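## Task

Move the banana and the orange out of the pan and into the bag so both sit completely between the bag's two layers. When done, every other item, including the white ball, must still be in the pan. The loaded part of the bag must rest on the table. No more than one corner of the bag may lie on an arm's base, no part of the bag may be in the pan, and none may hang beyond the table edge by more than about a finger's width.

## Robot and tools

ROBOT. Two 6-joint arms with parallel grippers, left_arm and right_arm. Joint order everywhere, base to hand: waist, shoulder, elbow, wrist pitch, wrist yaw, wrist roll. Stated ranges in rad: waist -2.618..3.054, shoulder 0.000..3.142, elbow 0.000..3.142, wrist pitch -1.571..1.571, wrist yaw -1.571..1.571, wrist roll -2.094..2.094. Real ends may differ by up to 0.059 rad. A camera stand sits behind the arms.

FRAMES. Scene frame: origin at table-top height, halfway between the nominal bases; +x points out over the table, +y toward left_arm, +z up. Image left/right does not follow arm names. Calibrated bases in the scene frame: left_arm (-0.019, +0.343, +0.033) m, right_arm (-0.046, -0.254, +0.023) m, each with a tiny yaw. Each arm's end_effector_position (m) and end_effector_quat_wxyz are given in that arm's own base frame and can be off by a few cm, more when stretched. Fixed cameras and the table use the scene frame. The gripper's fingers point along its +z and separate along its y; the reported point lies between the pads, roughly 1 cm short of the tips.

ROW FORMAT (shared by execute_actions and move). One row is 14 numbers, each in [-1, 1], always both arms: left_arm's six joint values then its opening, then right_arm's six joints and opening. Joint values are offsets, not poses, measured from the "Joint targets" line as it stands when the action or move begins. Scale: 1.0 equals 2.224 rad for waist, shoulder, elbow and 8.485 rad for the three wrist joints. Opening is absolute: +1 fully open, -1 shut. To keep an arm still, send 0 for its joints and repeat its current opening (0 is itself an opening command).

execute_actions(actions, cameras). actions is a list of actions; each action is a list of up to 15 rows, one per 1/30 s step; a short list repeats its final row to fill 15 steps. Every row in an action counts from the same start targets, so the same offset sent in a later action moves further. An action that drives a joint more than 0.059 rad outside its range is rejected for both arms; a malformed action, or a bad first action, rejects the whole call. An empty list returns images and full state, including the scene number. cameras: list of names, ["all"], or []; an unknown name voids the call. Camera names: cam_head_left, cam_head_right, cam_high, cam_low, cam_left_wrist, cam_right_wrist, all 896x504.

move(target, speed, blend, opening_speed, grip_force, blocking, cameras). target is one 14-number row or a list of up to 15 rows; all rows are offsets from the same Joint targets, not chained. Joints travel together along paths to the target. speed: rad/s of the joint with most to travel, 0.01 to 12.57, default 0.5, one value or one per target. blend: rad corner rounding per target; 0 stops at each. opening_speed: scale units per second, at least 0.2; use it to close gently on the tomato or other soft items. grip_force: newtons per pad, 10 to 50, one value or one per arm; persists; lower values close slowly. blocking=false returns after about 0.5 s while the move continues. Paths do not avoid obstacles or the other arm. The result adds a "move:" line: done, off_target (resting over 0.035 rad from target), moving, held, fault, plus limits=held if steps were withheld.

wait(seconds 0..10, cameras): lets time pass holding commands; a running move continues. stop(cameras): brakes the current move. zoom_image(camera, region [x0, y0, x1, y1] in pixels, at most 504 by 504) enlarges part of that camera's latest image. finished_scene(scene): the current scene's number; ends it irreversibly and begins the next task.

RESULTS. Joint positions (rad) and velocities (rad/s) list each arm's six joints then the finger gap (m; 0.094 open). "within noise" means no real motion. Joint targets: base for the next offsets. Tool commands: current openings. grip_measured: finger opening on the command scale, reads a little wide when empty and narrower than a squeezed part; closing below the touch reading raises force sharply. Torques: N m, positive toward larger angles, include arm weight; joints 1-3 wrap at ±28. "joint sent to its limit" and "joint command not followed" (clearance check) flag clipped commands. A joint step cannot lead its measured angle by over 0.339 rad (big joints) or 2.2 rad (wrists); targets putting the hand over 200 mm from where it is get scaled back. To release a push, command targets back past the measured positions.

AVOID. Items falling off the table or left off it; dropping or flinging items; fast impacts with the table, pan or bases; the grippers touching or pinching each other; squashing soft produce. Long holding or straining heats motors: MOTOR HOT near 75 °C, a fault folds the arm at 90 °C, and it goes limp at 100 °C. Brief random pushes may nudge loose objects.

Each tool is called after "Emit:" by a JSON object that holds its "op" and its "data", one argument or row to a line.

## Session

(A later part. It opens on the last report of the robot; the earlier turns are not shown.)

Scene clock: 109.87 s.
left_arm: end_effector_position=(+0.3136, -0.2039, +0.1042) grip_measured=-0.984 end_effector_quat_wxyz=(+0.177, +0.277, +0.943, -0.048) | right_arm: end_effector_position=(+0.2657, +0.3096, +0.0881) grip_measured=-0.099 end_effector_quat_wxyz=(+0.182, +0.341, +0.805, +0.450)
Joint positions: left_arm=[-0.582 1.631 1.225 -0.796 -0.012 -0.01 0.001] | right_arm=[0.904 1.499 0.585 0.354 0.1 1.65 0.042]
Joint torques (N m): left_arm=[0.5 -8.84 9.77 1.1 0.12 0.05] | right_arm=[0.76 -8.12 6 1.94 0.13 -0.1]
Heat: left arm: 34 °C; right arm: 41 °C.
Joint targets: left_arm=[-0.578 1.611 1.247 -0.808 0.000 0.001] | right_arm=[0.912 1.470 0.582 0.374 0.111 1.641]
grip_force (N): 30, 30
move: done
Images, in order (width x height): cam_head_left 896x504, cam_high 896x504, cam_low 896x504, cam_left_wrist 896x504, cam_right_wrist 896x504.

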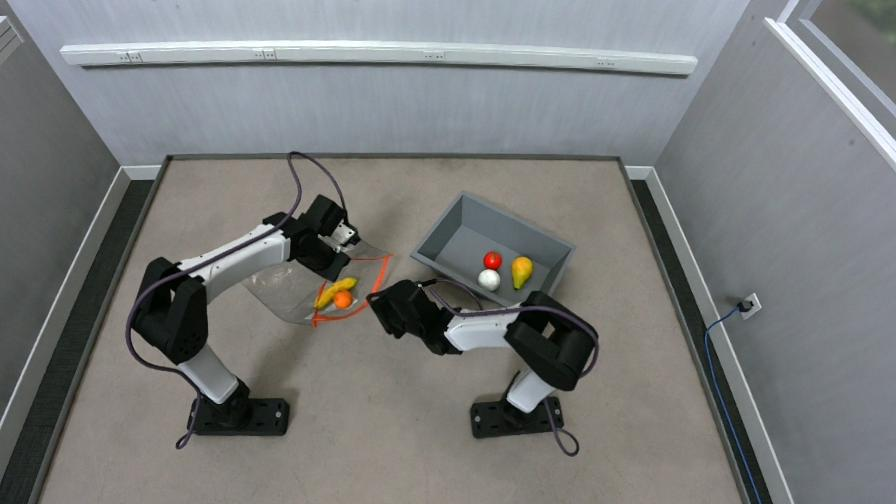

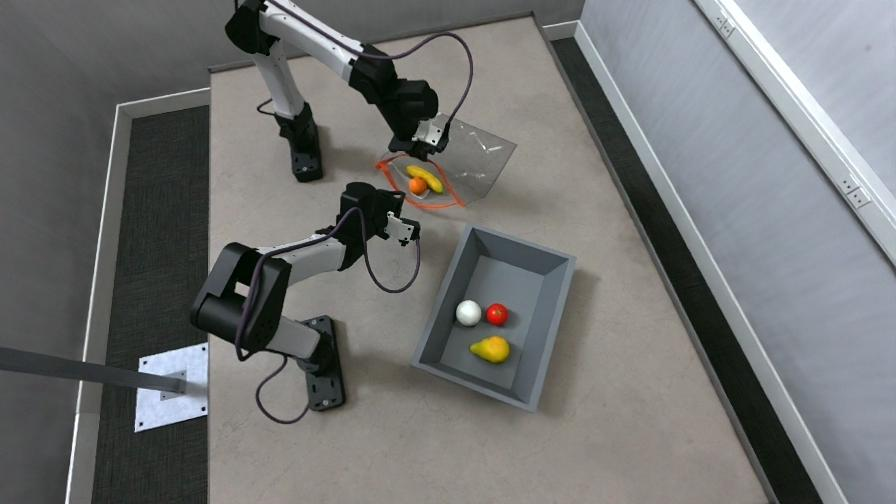

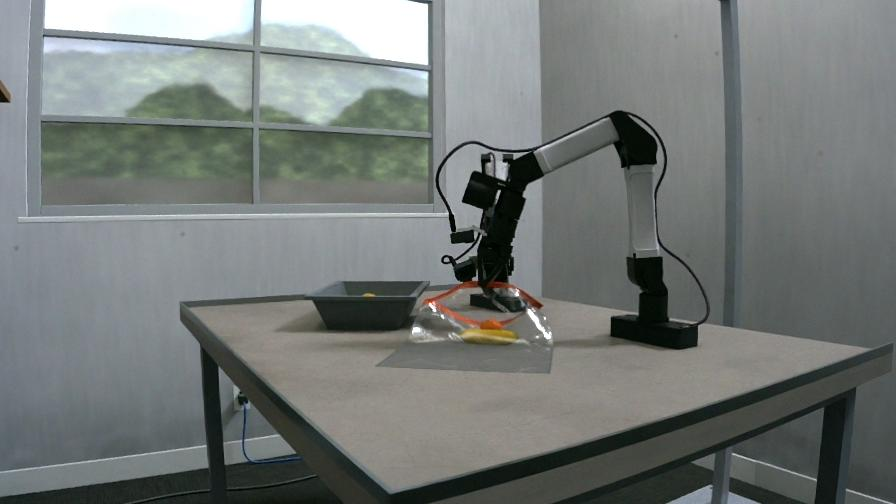

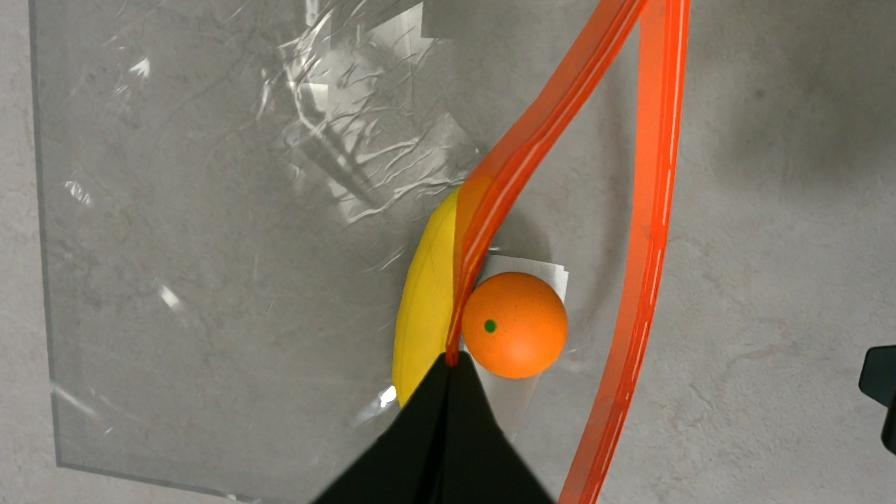

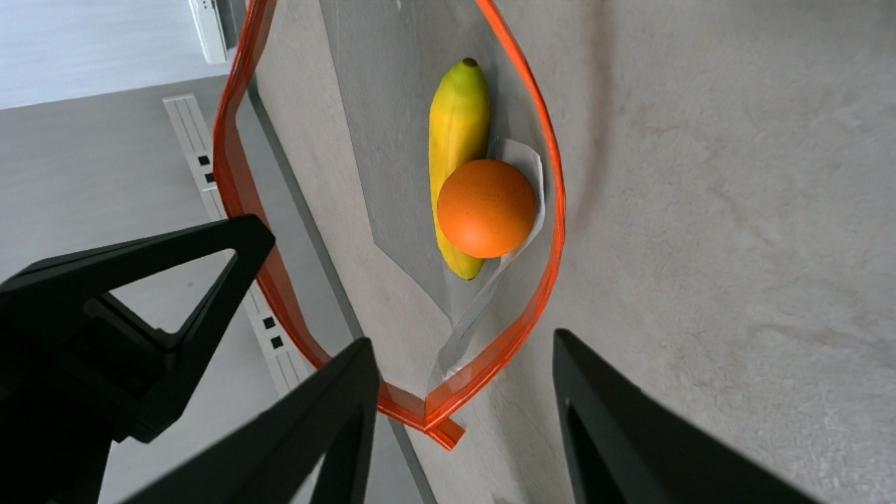

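Emit:
{"op": "move", "data": {
  "target": [0,0,0,0,0,0,-1,-0.0198,0.1866,-0.0926,0.0912,-0.0051,-0.006,-0.1],
  "speed": 0.4,
  "cameras": ["cam_right_wrist","cam_low","cam_left_wrist","cam_high"]
}}

Emit:
{"op": "zoom_image", "data": {
  "camera": "cam_low",
  "region": [400, 260, 560, 360]
}}

Scene clock: 114.57 s.
left_arm: end_effector_position=(+0.3136, -0.2039, +0.1042) grip_measured=-0.984 end_effector_quat_wxyz=(+0.177, +0.277, +0.943, -0.048) | right_arm: end_effector_position=(+0.2717, +0.3045, +0.0359) grip_measured=-0.099 end_effector_quat_wxyz=(+0.215, +0.312, +0.763, +0.523)
Joint positions: left_arm=[-0.582 1.631 1.225 -0.796 -0.012 -0.01 0.001] | right_arm=[0.875 1.875 0.379 1.127 0.077 1.6 0.042]
Joint torques (N m): left_arm=[0.51 -8.85 9.8 1.1 0.12 0.06] | right_arm=[-0.69 -5.48 3.41 2.09 -0.08 -0.11]
Heat: left arm: 34 °C; right arm: 40 °C.
Joint targets: left_arm=[-0.578 1.611 1.247 -0.808 0.000 0.001] | right_arm=[0.867 1.885 0.376 1.148 0.067 1.590]
grip_force (N): 30, 30
move: done
Images, in order (width x height): cam_high 896x504, cam_low 896x504, cam_left_wrist 896x504, cam_right_wrist 896x504.

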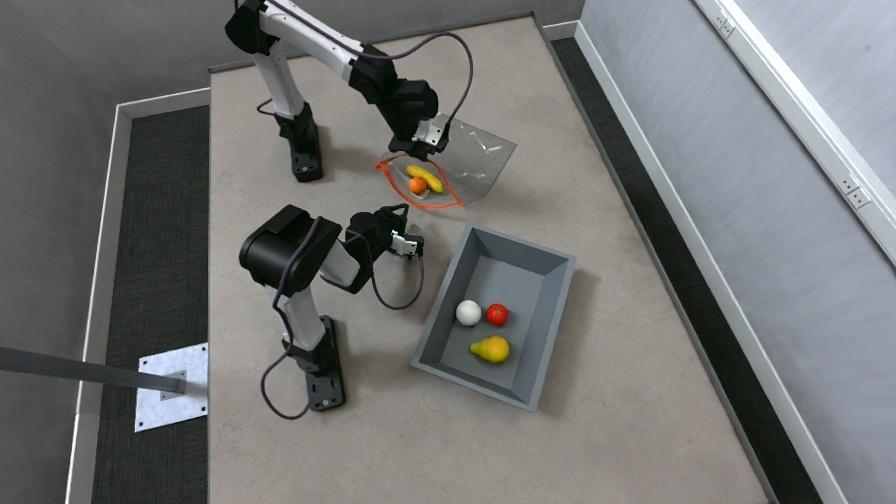

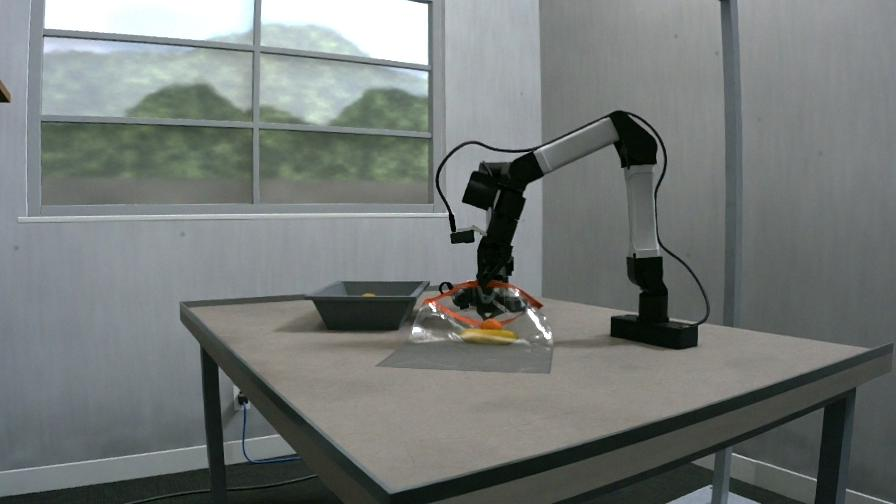

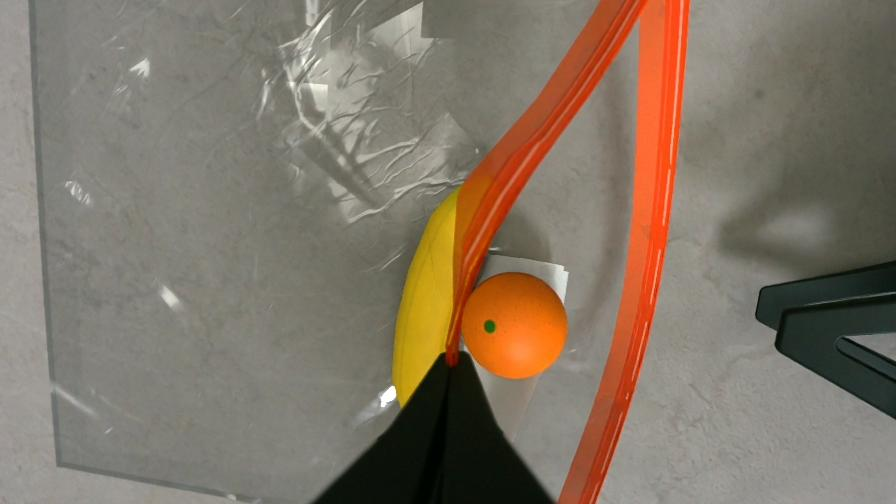

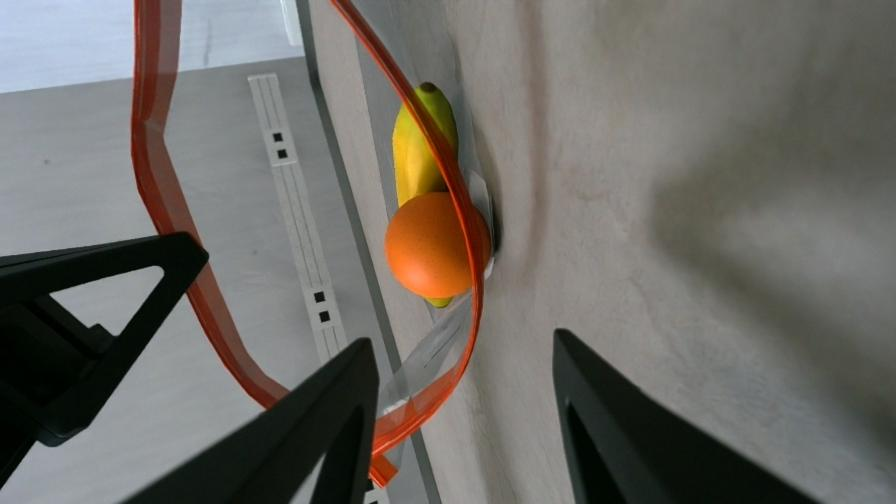

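Scaled by 3.150 from the camera's 896x504 image, which has a finer 1280x720 frame.

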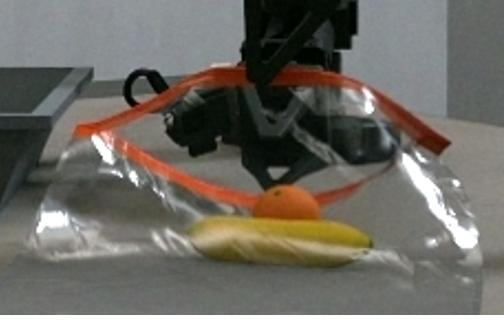

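Emit:
{"op": "move", "data": {
  "target": [0,0,0,0,0,0,-1,-0.0121,0.0791,0.1021,-0.0052,-0.0032,-0.0012,-0.1],
  "speed": 0.2,
  "cameras": ["cam_right_wrist","cam_low","cam_left_wrist"]
}}

Emit:
{"op": "zoom_image", "data": {
  "camera": "cam_low",
  "region": [400, 260, 560, 360]
}}

Scene clock: 117.00 s.
left_arm: end_effector_position=(+0.3136, -0.2039, +0.1042) grip_measured=-0.984 end_effector_quat_wxyz=(+0.177, +0.277, +0.943, -0.048) | right_arm: end_effector_position=(+0.3101, +0.3387, +0.0227) grip_measured=-0.099 end_effector_quat_wxyz=(+0.215, +0.311, +0.762, +0.526)
Joint positions: left_arm=[-0.582 1.631 1.225 -0.796 -0.012 -0.01 0.001] | right_arm=[0.848 2.049 0.586 1.1 0.049 1.589 0.042]
Joint torques (N m): left_arm=[0.55 -8.84 9.76 1.1 0.12 0.05] | right_arm=[-0.69 -6.86 5.5 1.88 -0.1 -0.08]
Heat: left arm: 34 °C; right arm: 40 °C.
Joint targets: left_arm=[-0.578 1.611 1.247 -0.808 0.000 0.001] | right_arm=[0.841 2.061 0.603 1.104 0.040 1.580]
grip_force (N): 30, 30
move: done
Images, in order (width x height): cam_low 896x504, cam_left_wrist 896x504, cam_right_wrist 896x504.

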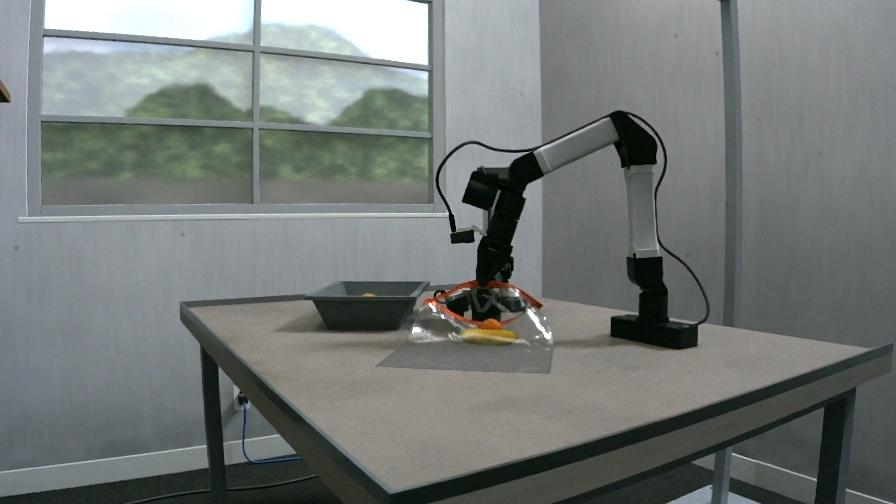

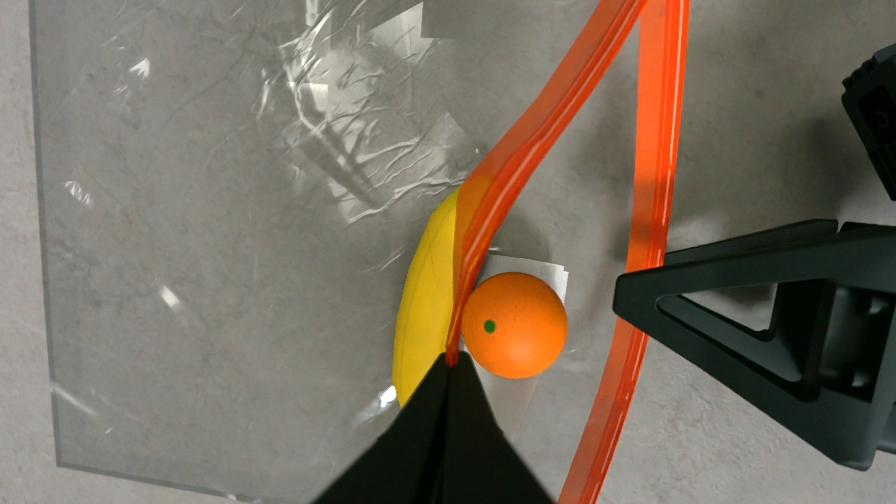

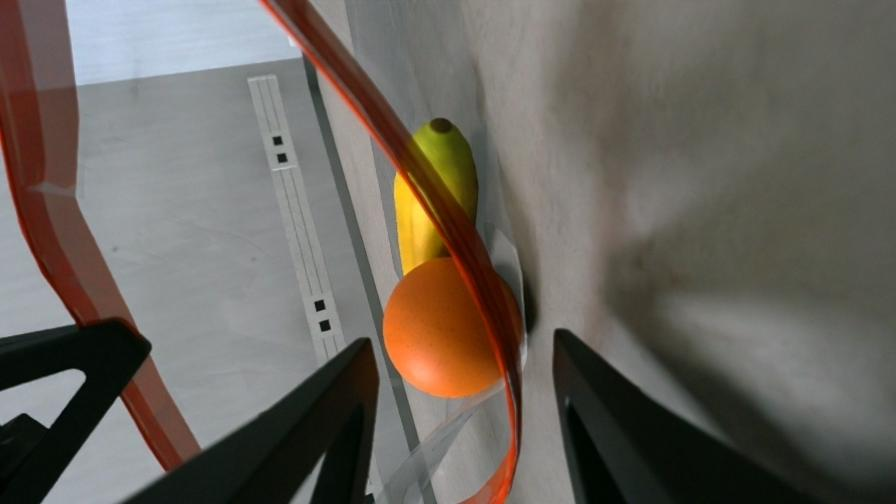

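Scaled by 3.150 from the camera's 896x504 image, which has a finer 1280x720 frame.

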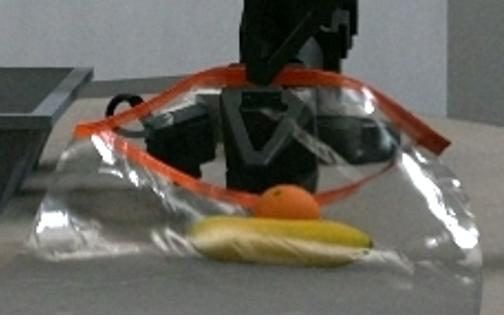

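Emit:
{"op": "move", "data": {
  "target": [0,0,0,0,0,0,-1,-0.0099,0.0432,0.0535,-0.0018,-0.0017,-0.0007,-0.1],
  "speed": 0.12,
  "cameras": ["cam_right_wrist","cam_low","cam_left_wrist"]
}}

Emit:
{"op": "zoom_image", "data": {
  "camera": "cam_low",
  "region": [400, 260, 560, 360]
}}

Scene clock: 119.77 s.
left_arm: end_effector_position=(+0.3136, -0.2039, +0.1042) grip_measured=-0.984 end_effector_quat_wxyz=(+0.177, +0.277, +0.943, -0.048) | right_arm: end_effector_position=(+0.3345, +0.3538, +0.0137) grip_measured=-0.099 end_effector_quat_wxyz=(+0.218, +0.313, +0.759, +0.528)
Joint positions: left_arm=[-0.582 1.631 1.225 -0.796 -0.012 -0.01 0.001] | right_arm=[0.826 2.144 0.704 1.085 0.035 1.584 0.042]
Joint torques (N m): left_arm=[0.49 -8.88 9.8 1.1 0.12 0.06] | right_arm=[-0.72 -7.64 5.71 1.97 -0.1 -0.11]
Heat: left arm: 34 °C; right arm: 39 °C.
Joint targets: left_arm=[-0.578 1.611 1.247 -0.808 0.000 0.001] | right_arm=[0.819 2.157 0.722 1.089 0.026 1.574]
grip_force (N): 30, 30
move: done
Images, in order (width x height): cam_low 896x504, cam_left_wrist 896x504, cam_right_wrist 896x504.

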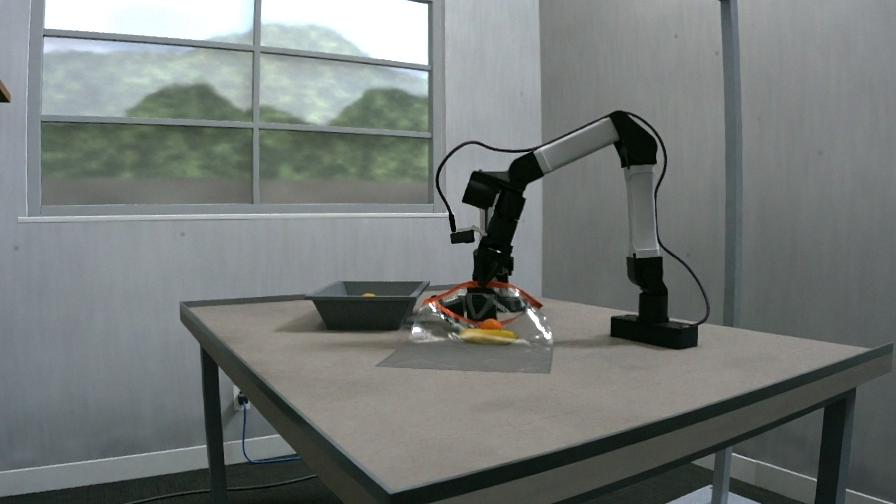

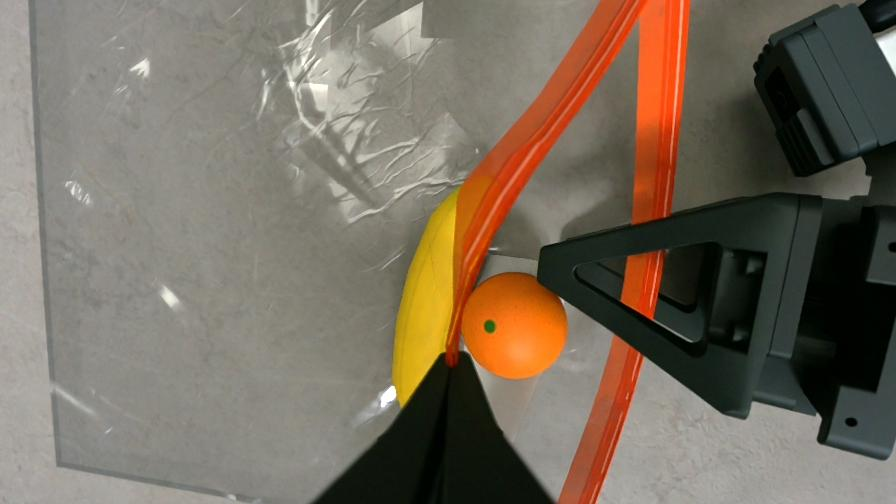

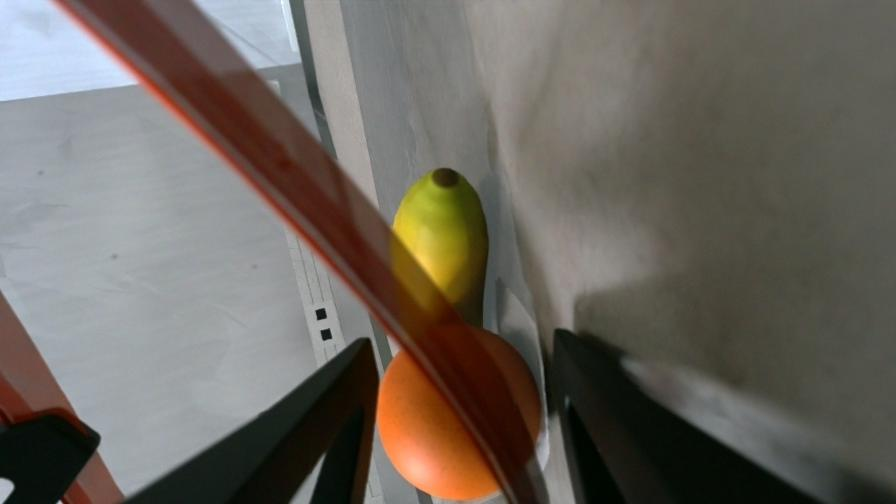

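Scaled by 3.150 from the camera's 896x504 image, which has a finer 1280x720 frame.

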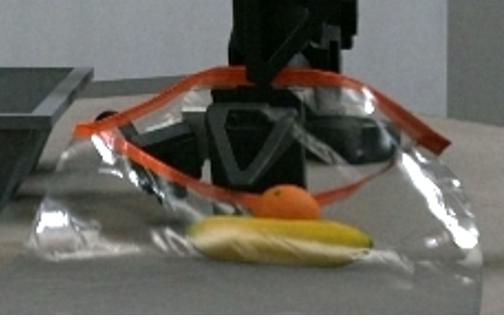

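Emit:
{"op": "move", "data": {
  "target": [0,0,0,0,0,0,-1,0,0,0,0,0,0,-1],
  "opening_speed": 0.5,
  "grip_force": 35,
  "cameras": ["cam_left_wrist","cam_right_wrist","cam_high"]
}}

Scene clock: 123.57 s.
left_arm: end_effector_position=(+0.3136, -0.2039, +0.1042) grip_measured=-0.984 end_effector_quat_wxyz=(+0.177, +0.277, +0.943, -0.048) | right_arm: end_effector_position=(+0.3344, +0.3538, +0.0133) grip_measured=-0.989 end_effector_quat_wxyz=(+0.218, +0.313, +0.760, +0.527)
Joint positions: left_arm=[-0.582 1.631 1.225 -0.796 -0.012 -0.01 0.001] | right_arm=[0.826 2.144 0.704 1.083 0.035 1.583 0.001]
Joint torques (N m): left_arm=[0.5 -8.88 9.78 1.09 0.12 0.05] | right_arm=[-0.72 -7.64 5.72 1.94 -0.08 -0.11]
Heat: left arm: 34 °C; right arm: 39 °C.
Joint targets: left_arm=[-0.578 1.611 1.247 -0.808 0.000 0.001] | right_arm=[0.819 2.157 0.722 1.088 0.026 1.574]
grip_force (N): 35, 35
move: done
Images, in order (width x height): cam_high 896x504, cam_left_wrist 896x504, cam_right_wrist 896x504.

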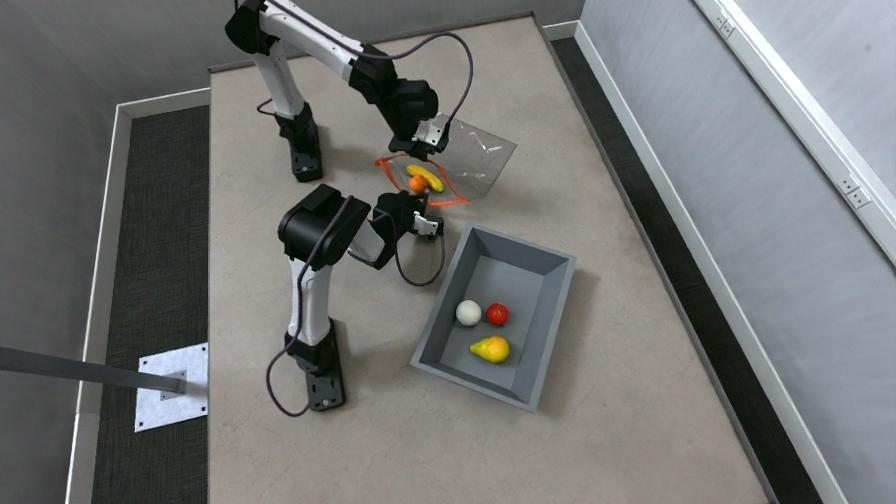

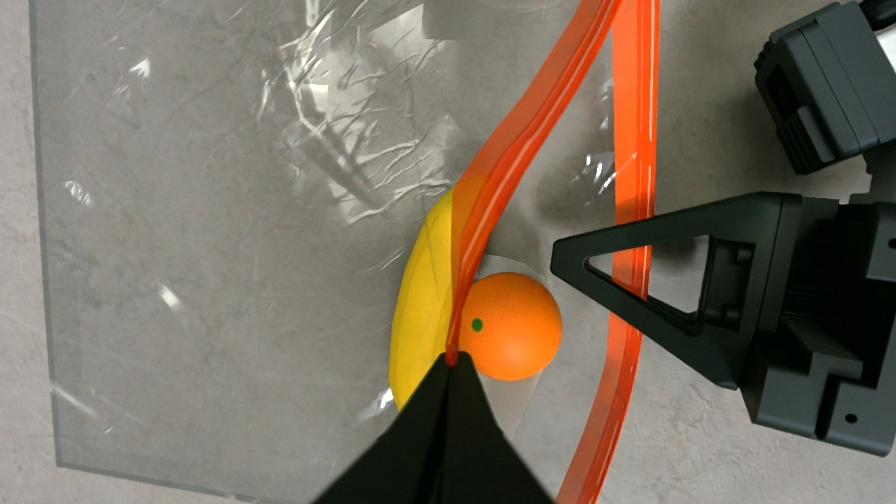

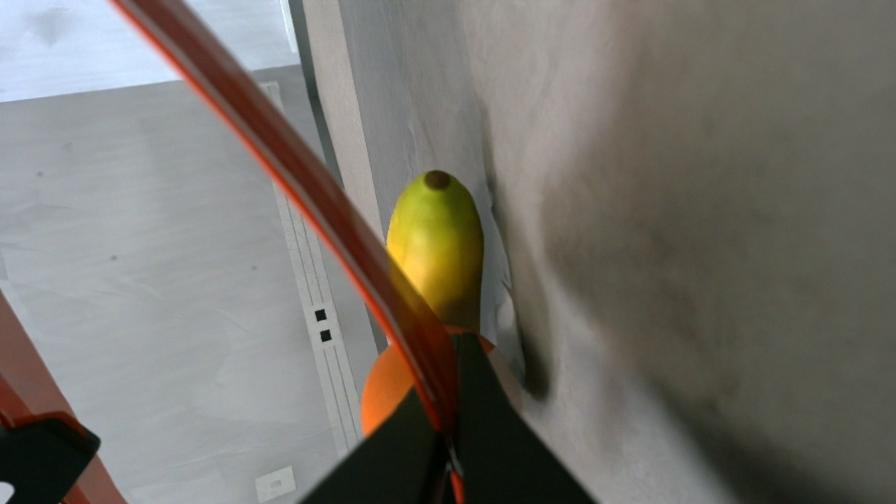

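Emit:
{"op": "zoom_image", "data": {
  "camera": "cam_right_wrist",
  "region": [340, 300, 560, 504]
}}

Emit:
{"op": "zoom_image", "data": {
  "camera": "cam_left_wrist",
  "region": [430, 200, 780, 420]
}}

Scaled by 2.291 from the camera's 896x504 image, which has a finer 1280x720 frame.

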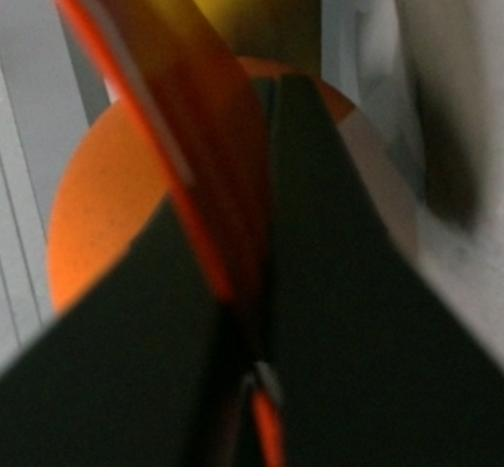

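Scaled by 1.440 from the camera's 896x504 image, which has a finer 1280x720 frame.

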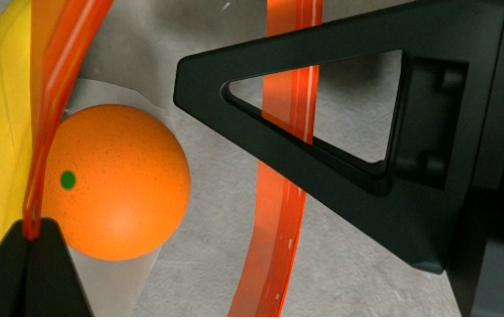

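Emit:
{"op": "move", "data": {
  "target": [0,-0.0061,0.0646,-0.0185,0,0,-1,0,-0.0976,0,-0.0223,0,0,-1],
  "speed": 0.3,
  "cameras": ["cam_high","cam_low","cam_left_wrist","cam_right_wrist"]
}}

Scene clock: 126.73 s.
left_arm: end_effector_position=(+0.3138, -0.2041, +0.1431) grip_measured=-0.984 end_effector_quat_wxyz=(+0.177, +0.277, +0.943, -0.048) | right_arm: end_effector_position=(+0.3325, +0.3517, +0.0478) grip_measured=-0.989 end_effector_quat_wxyz=(+0.215, +0.315, +0.765, +0.519)
Joint positions: left_arm=[-0.582 1.62 1.369 -0.952 -0.012 -0.01 0.001] | right_arm=[0.826 1.977 0.704 0.896 0.035 1.583 0.001]
Joint torques (N m): left_arm=[0.53 -8.99 9.81 1.09 0.12 0.06] | right_arm=[-0.69 -11.54 6.6 1.88 -0.09 -0.11]
Heat: left arm: 35 °C; right arm: 39 °C.
Joint targets: left_arm=[-0.578 1.597 1.390 -0.965 0.000 0.001] | right_arm=[0.819 1.940 0.722 0.899 0.026 1.574]
grip_force (N): 35, 35
move: off_target (right_arm); right_arm: the shoulder is farthest, 0.037 rad from its target
Images, in order (width x height): cam_high 896x504, cam_low 896x504, cam_left_wrist 896x504, cam_right_wrist 896x504.

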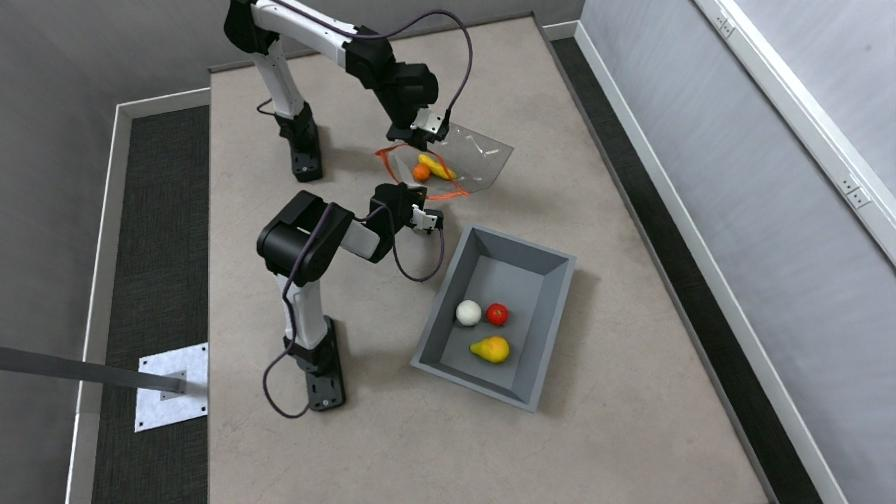

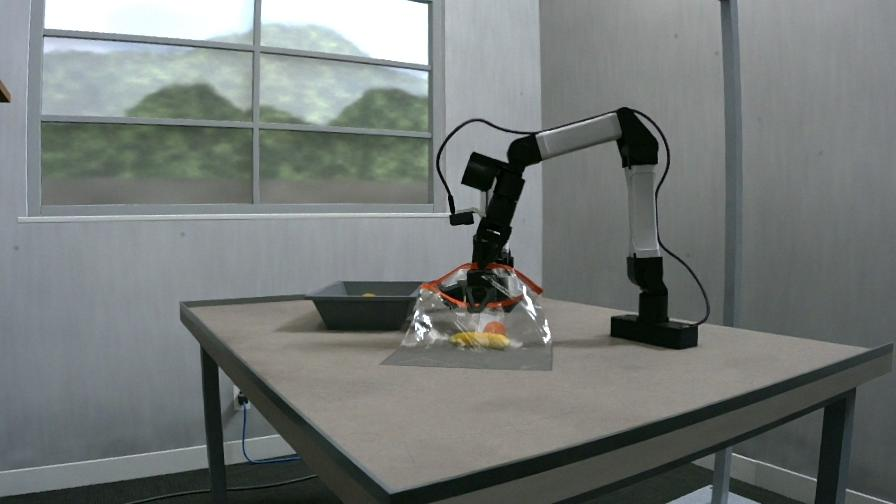

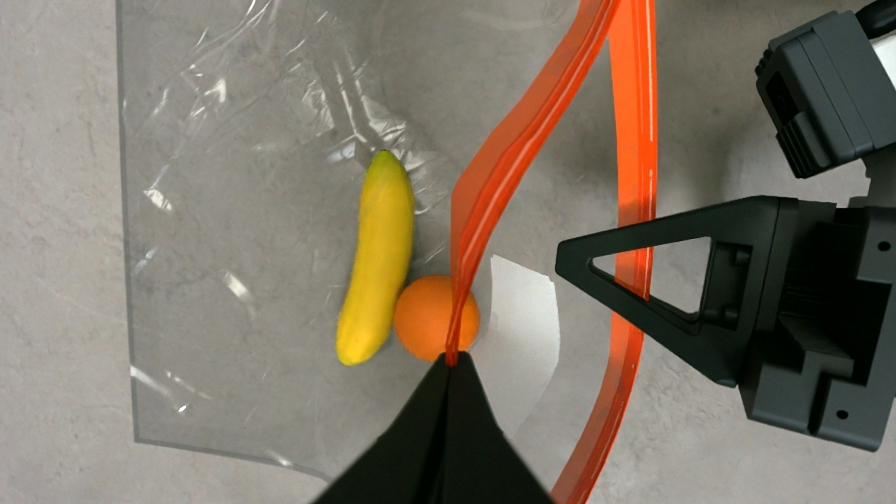

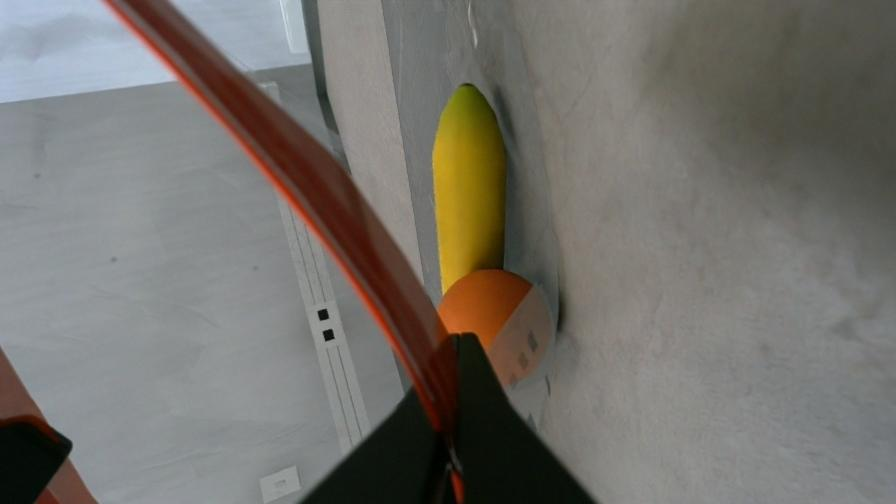

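Works well: items are rolling toward the tail. I continue the lift.

Emit:
{"op": "move", "data": {
  "target": [0,0.005,0.0755,-0.0186,0,0,-1,0,-0.0665,0.0157,-0.021,0,0,-1],
  "speed": 0.3,
  "cameras": ["cam_low","cam_left_wrist","cam_head_left","cam_high"]
}}

Scene clock: 128.17 s.
left_arm: end_effector_position=(+0.3132, -0.2037, +0.1864) grip_measured=-0.984 end_effector_quat_wxyz=(+0.182, +0.276, +0.942, -0.049) | right_arm: end_effector_position=(+0.3323, +0.3515, +0.0879) grip_measured=-0.989 end_effector_quat_wxyz=(+0.215, +0.314, +0.765, +0.520)
Joint positions: left_arm=[-0.582 1.62 1.538 -1.11 -0.012 -0.01 0.001] | right_arm=[0.826 1.828 0.735 0.717 0.035 1.583 0.001]
Joint torques (N m): left_arm=[0.49 -8.06 9.73 1.11 0.12 0.05] | right_arm=[-0.7 -10.96 7.77 1.92 -0.09 -0.11]
Heat: left arm: 35 °C; right arm: 40 °C.
Joint targets: left_arm=[-0.578 1.608 1.558 -1.123 0.000 0.001] | right_arm=[0.819 1.792 0.757 0.721 0.026 1.574]
grip_force (N): 35, 35
move: off_target (right_arm); right_arm: the shoulder is farthest, 0.036 rad from its target
Images, in order (width x height): cam_head_left 896x504, cam_high 896x504, cam_low 896x504, cam_left_wrist 896x504.

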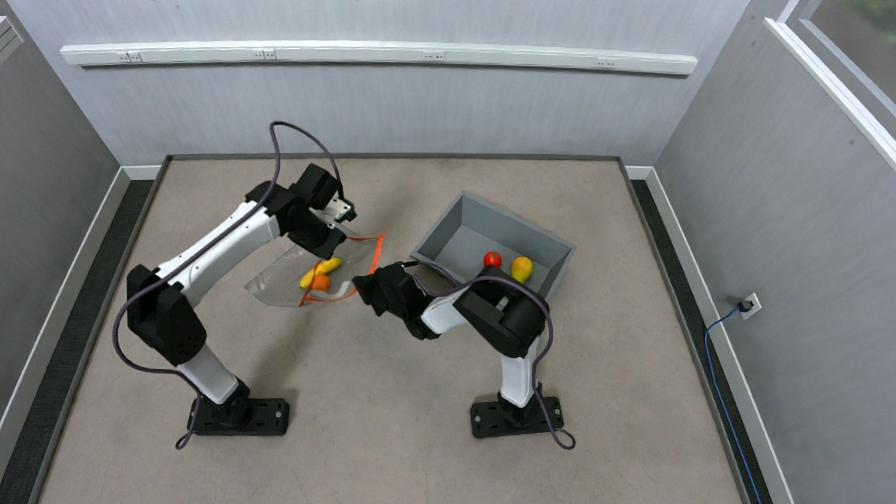

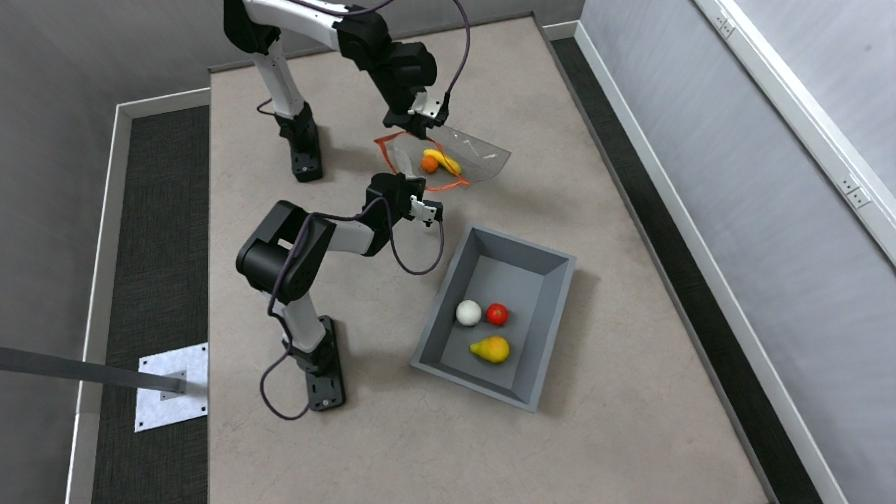

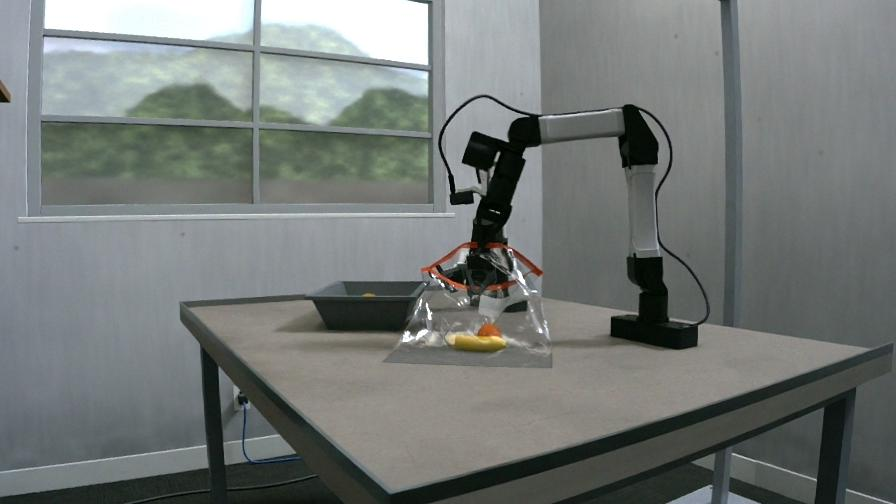

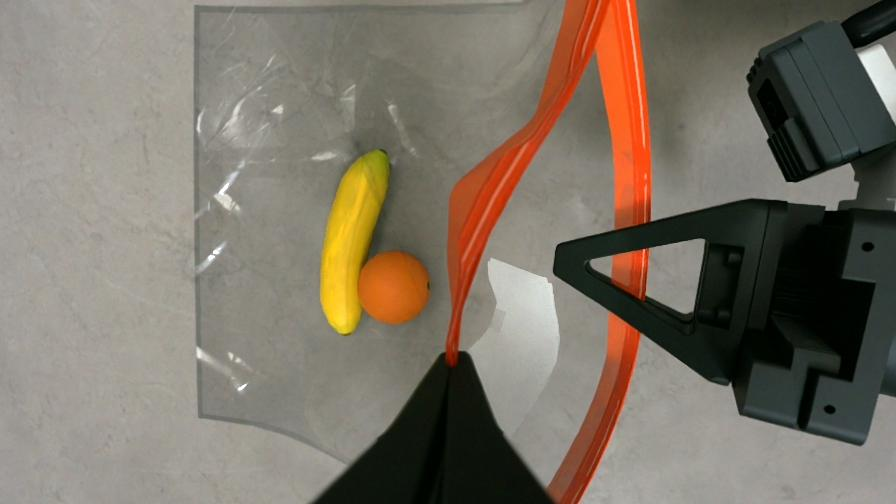

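Emit:
{"op": "move", "data": {
  "target": [0,0.0013,-0.143,0.0387,0,0,-1,0,0.1551,-0.0481,0.0474,0,0,-1],
  "speed": 0.3,
  "cameras": ["cam_low","cam_left_wrist","cam_right_wrist","cam_high"]
}}

Scene clock: 131.00 s.
left_arm: end_effector_position=(+0.3173, -0.2064, +0.1155) grip_measured=-0.984 end_effector_quat_wxyz=(+0.190, +0.276, +0.941, -0.051) | right_arm: end_effector_position=(+0.3252, +0.3439, +0.0090) grip_measured=-0.989 end_effector_quat_wxyz=(+0.215, +0.314, +0.764, +0.521)
Joint positions: left_arm=[-0.582 1.62 1.249 -0.805 -0.012 -0.01 0.001] | right_arm=[0.826 2.128 0.652 1.102 0.035 1.583 0.001]
Joint torques (N m): left_arm=[0.49 -7.91 6.83 1.4 0.11 0.05] | right_arm=[-0.68 -7.6 3.63 2.08 -0.09 -0.11]
Heat: left arm: 35 °C; right arm: 40 °C.
Joint targets: left_arm=[-0.578 1.611 1.240 -0.795 0.000 0.001] | right_arm=[0.819 2.137 0.650 1.123 0.026 1.574]
grip_force (N): 35, 35
move: done
Images, in order (width x height): cam_high 896x504, cam_low 896x504, cam_left_wrist 896x504, cam_right_wrist 896x504.

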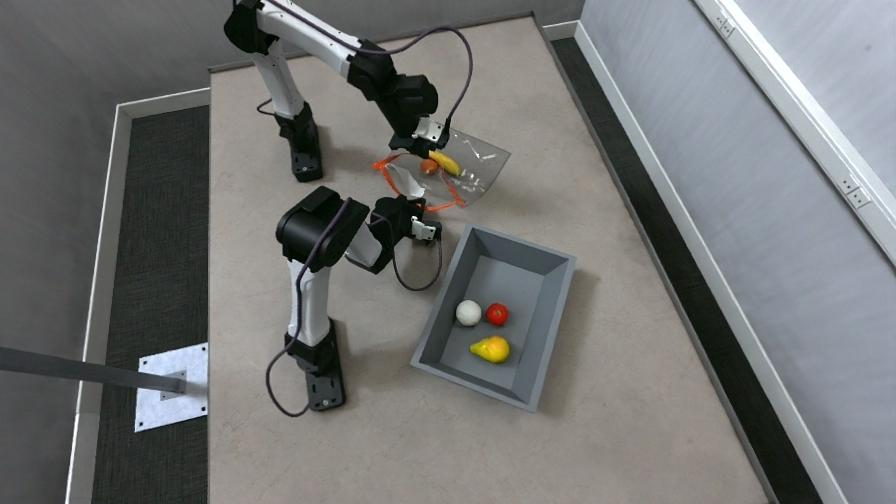

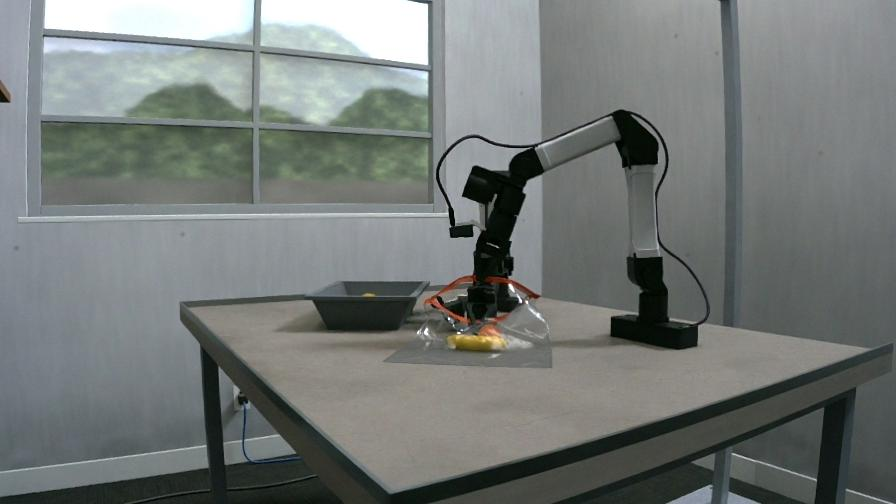

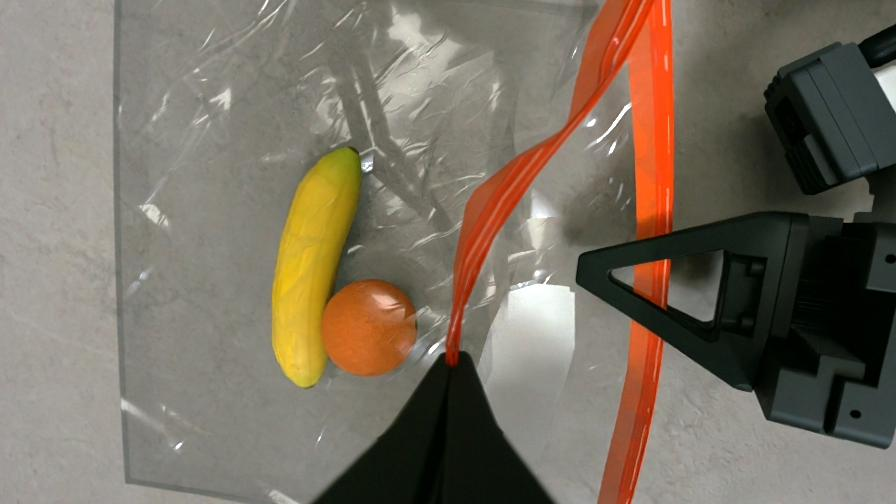

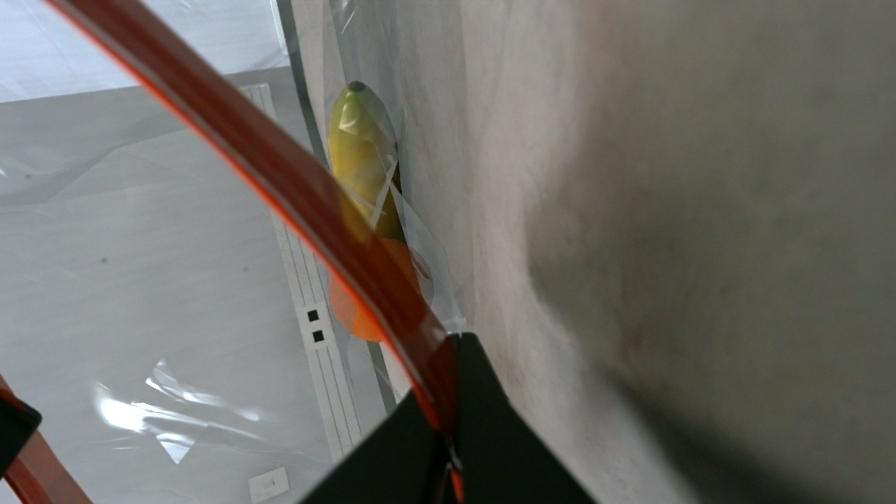

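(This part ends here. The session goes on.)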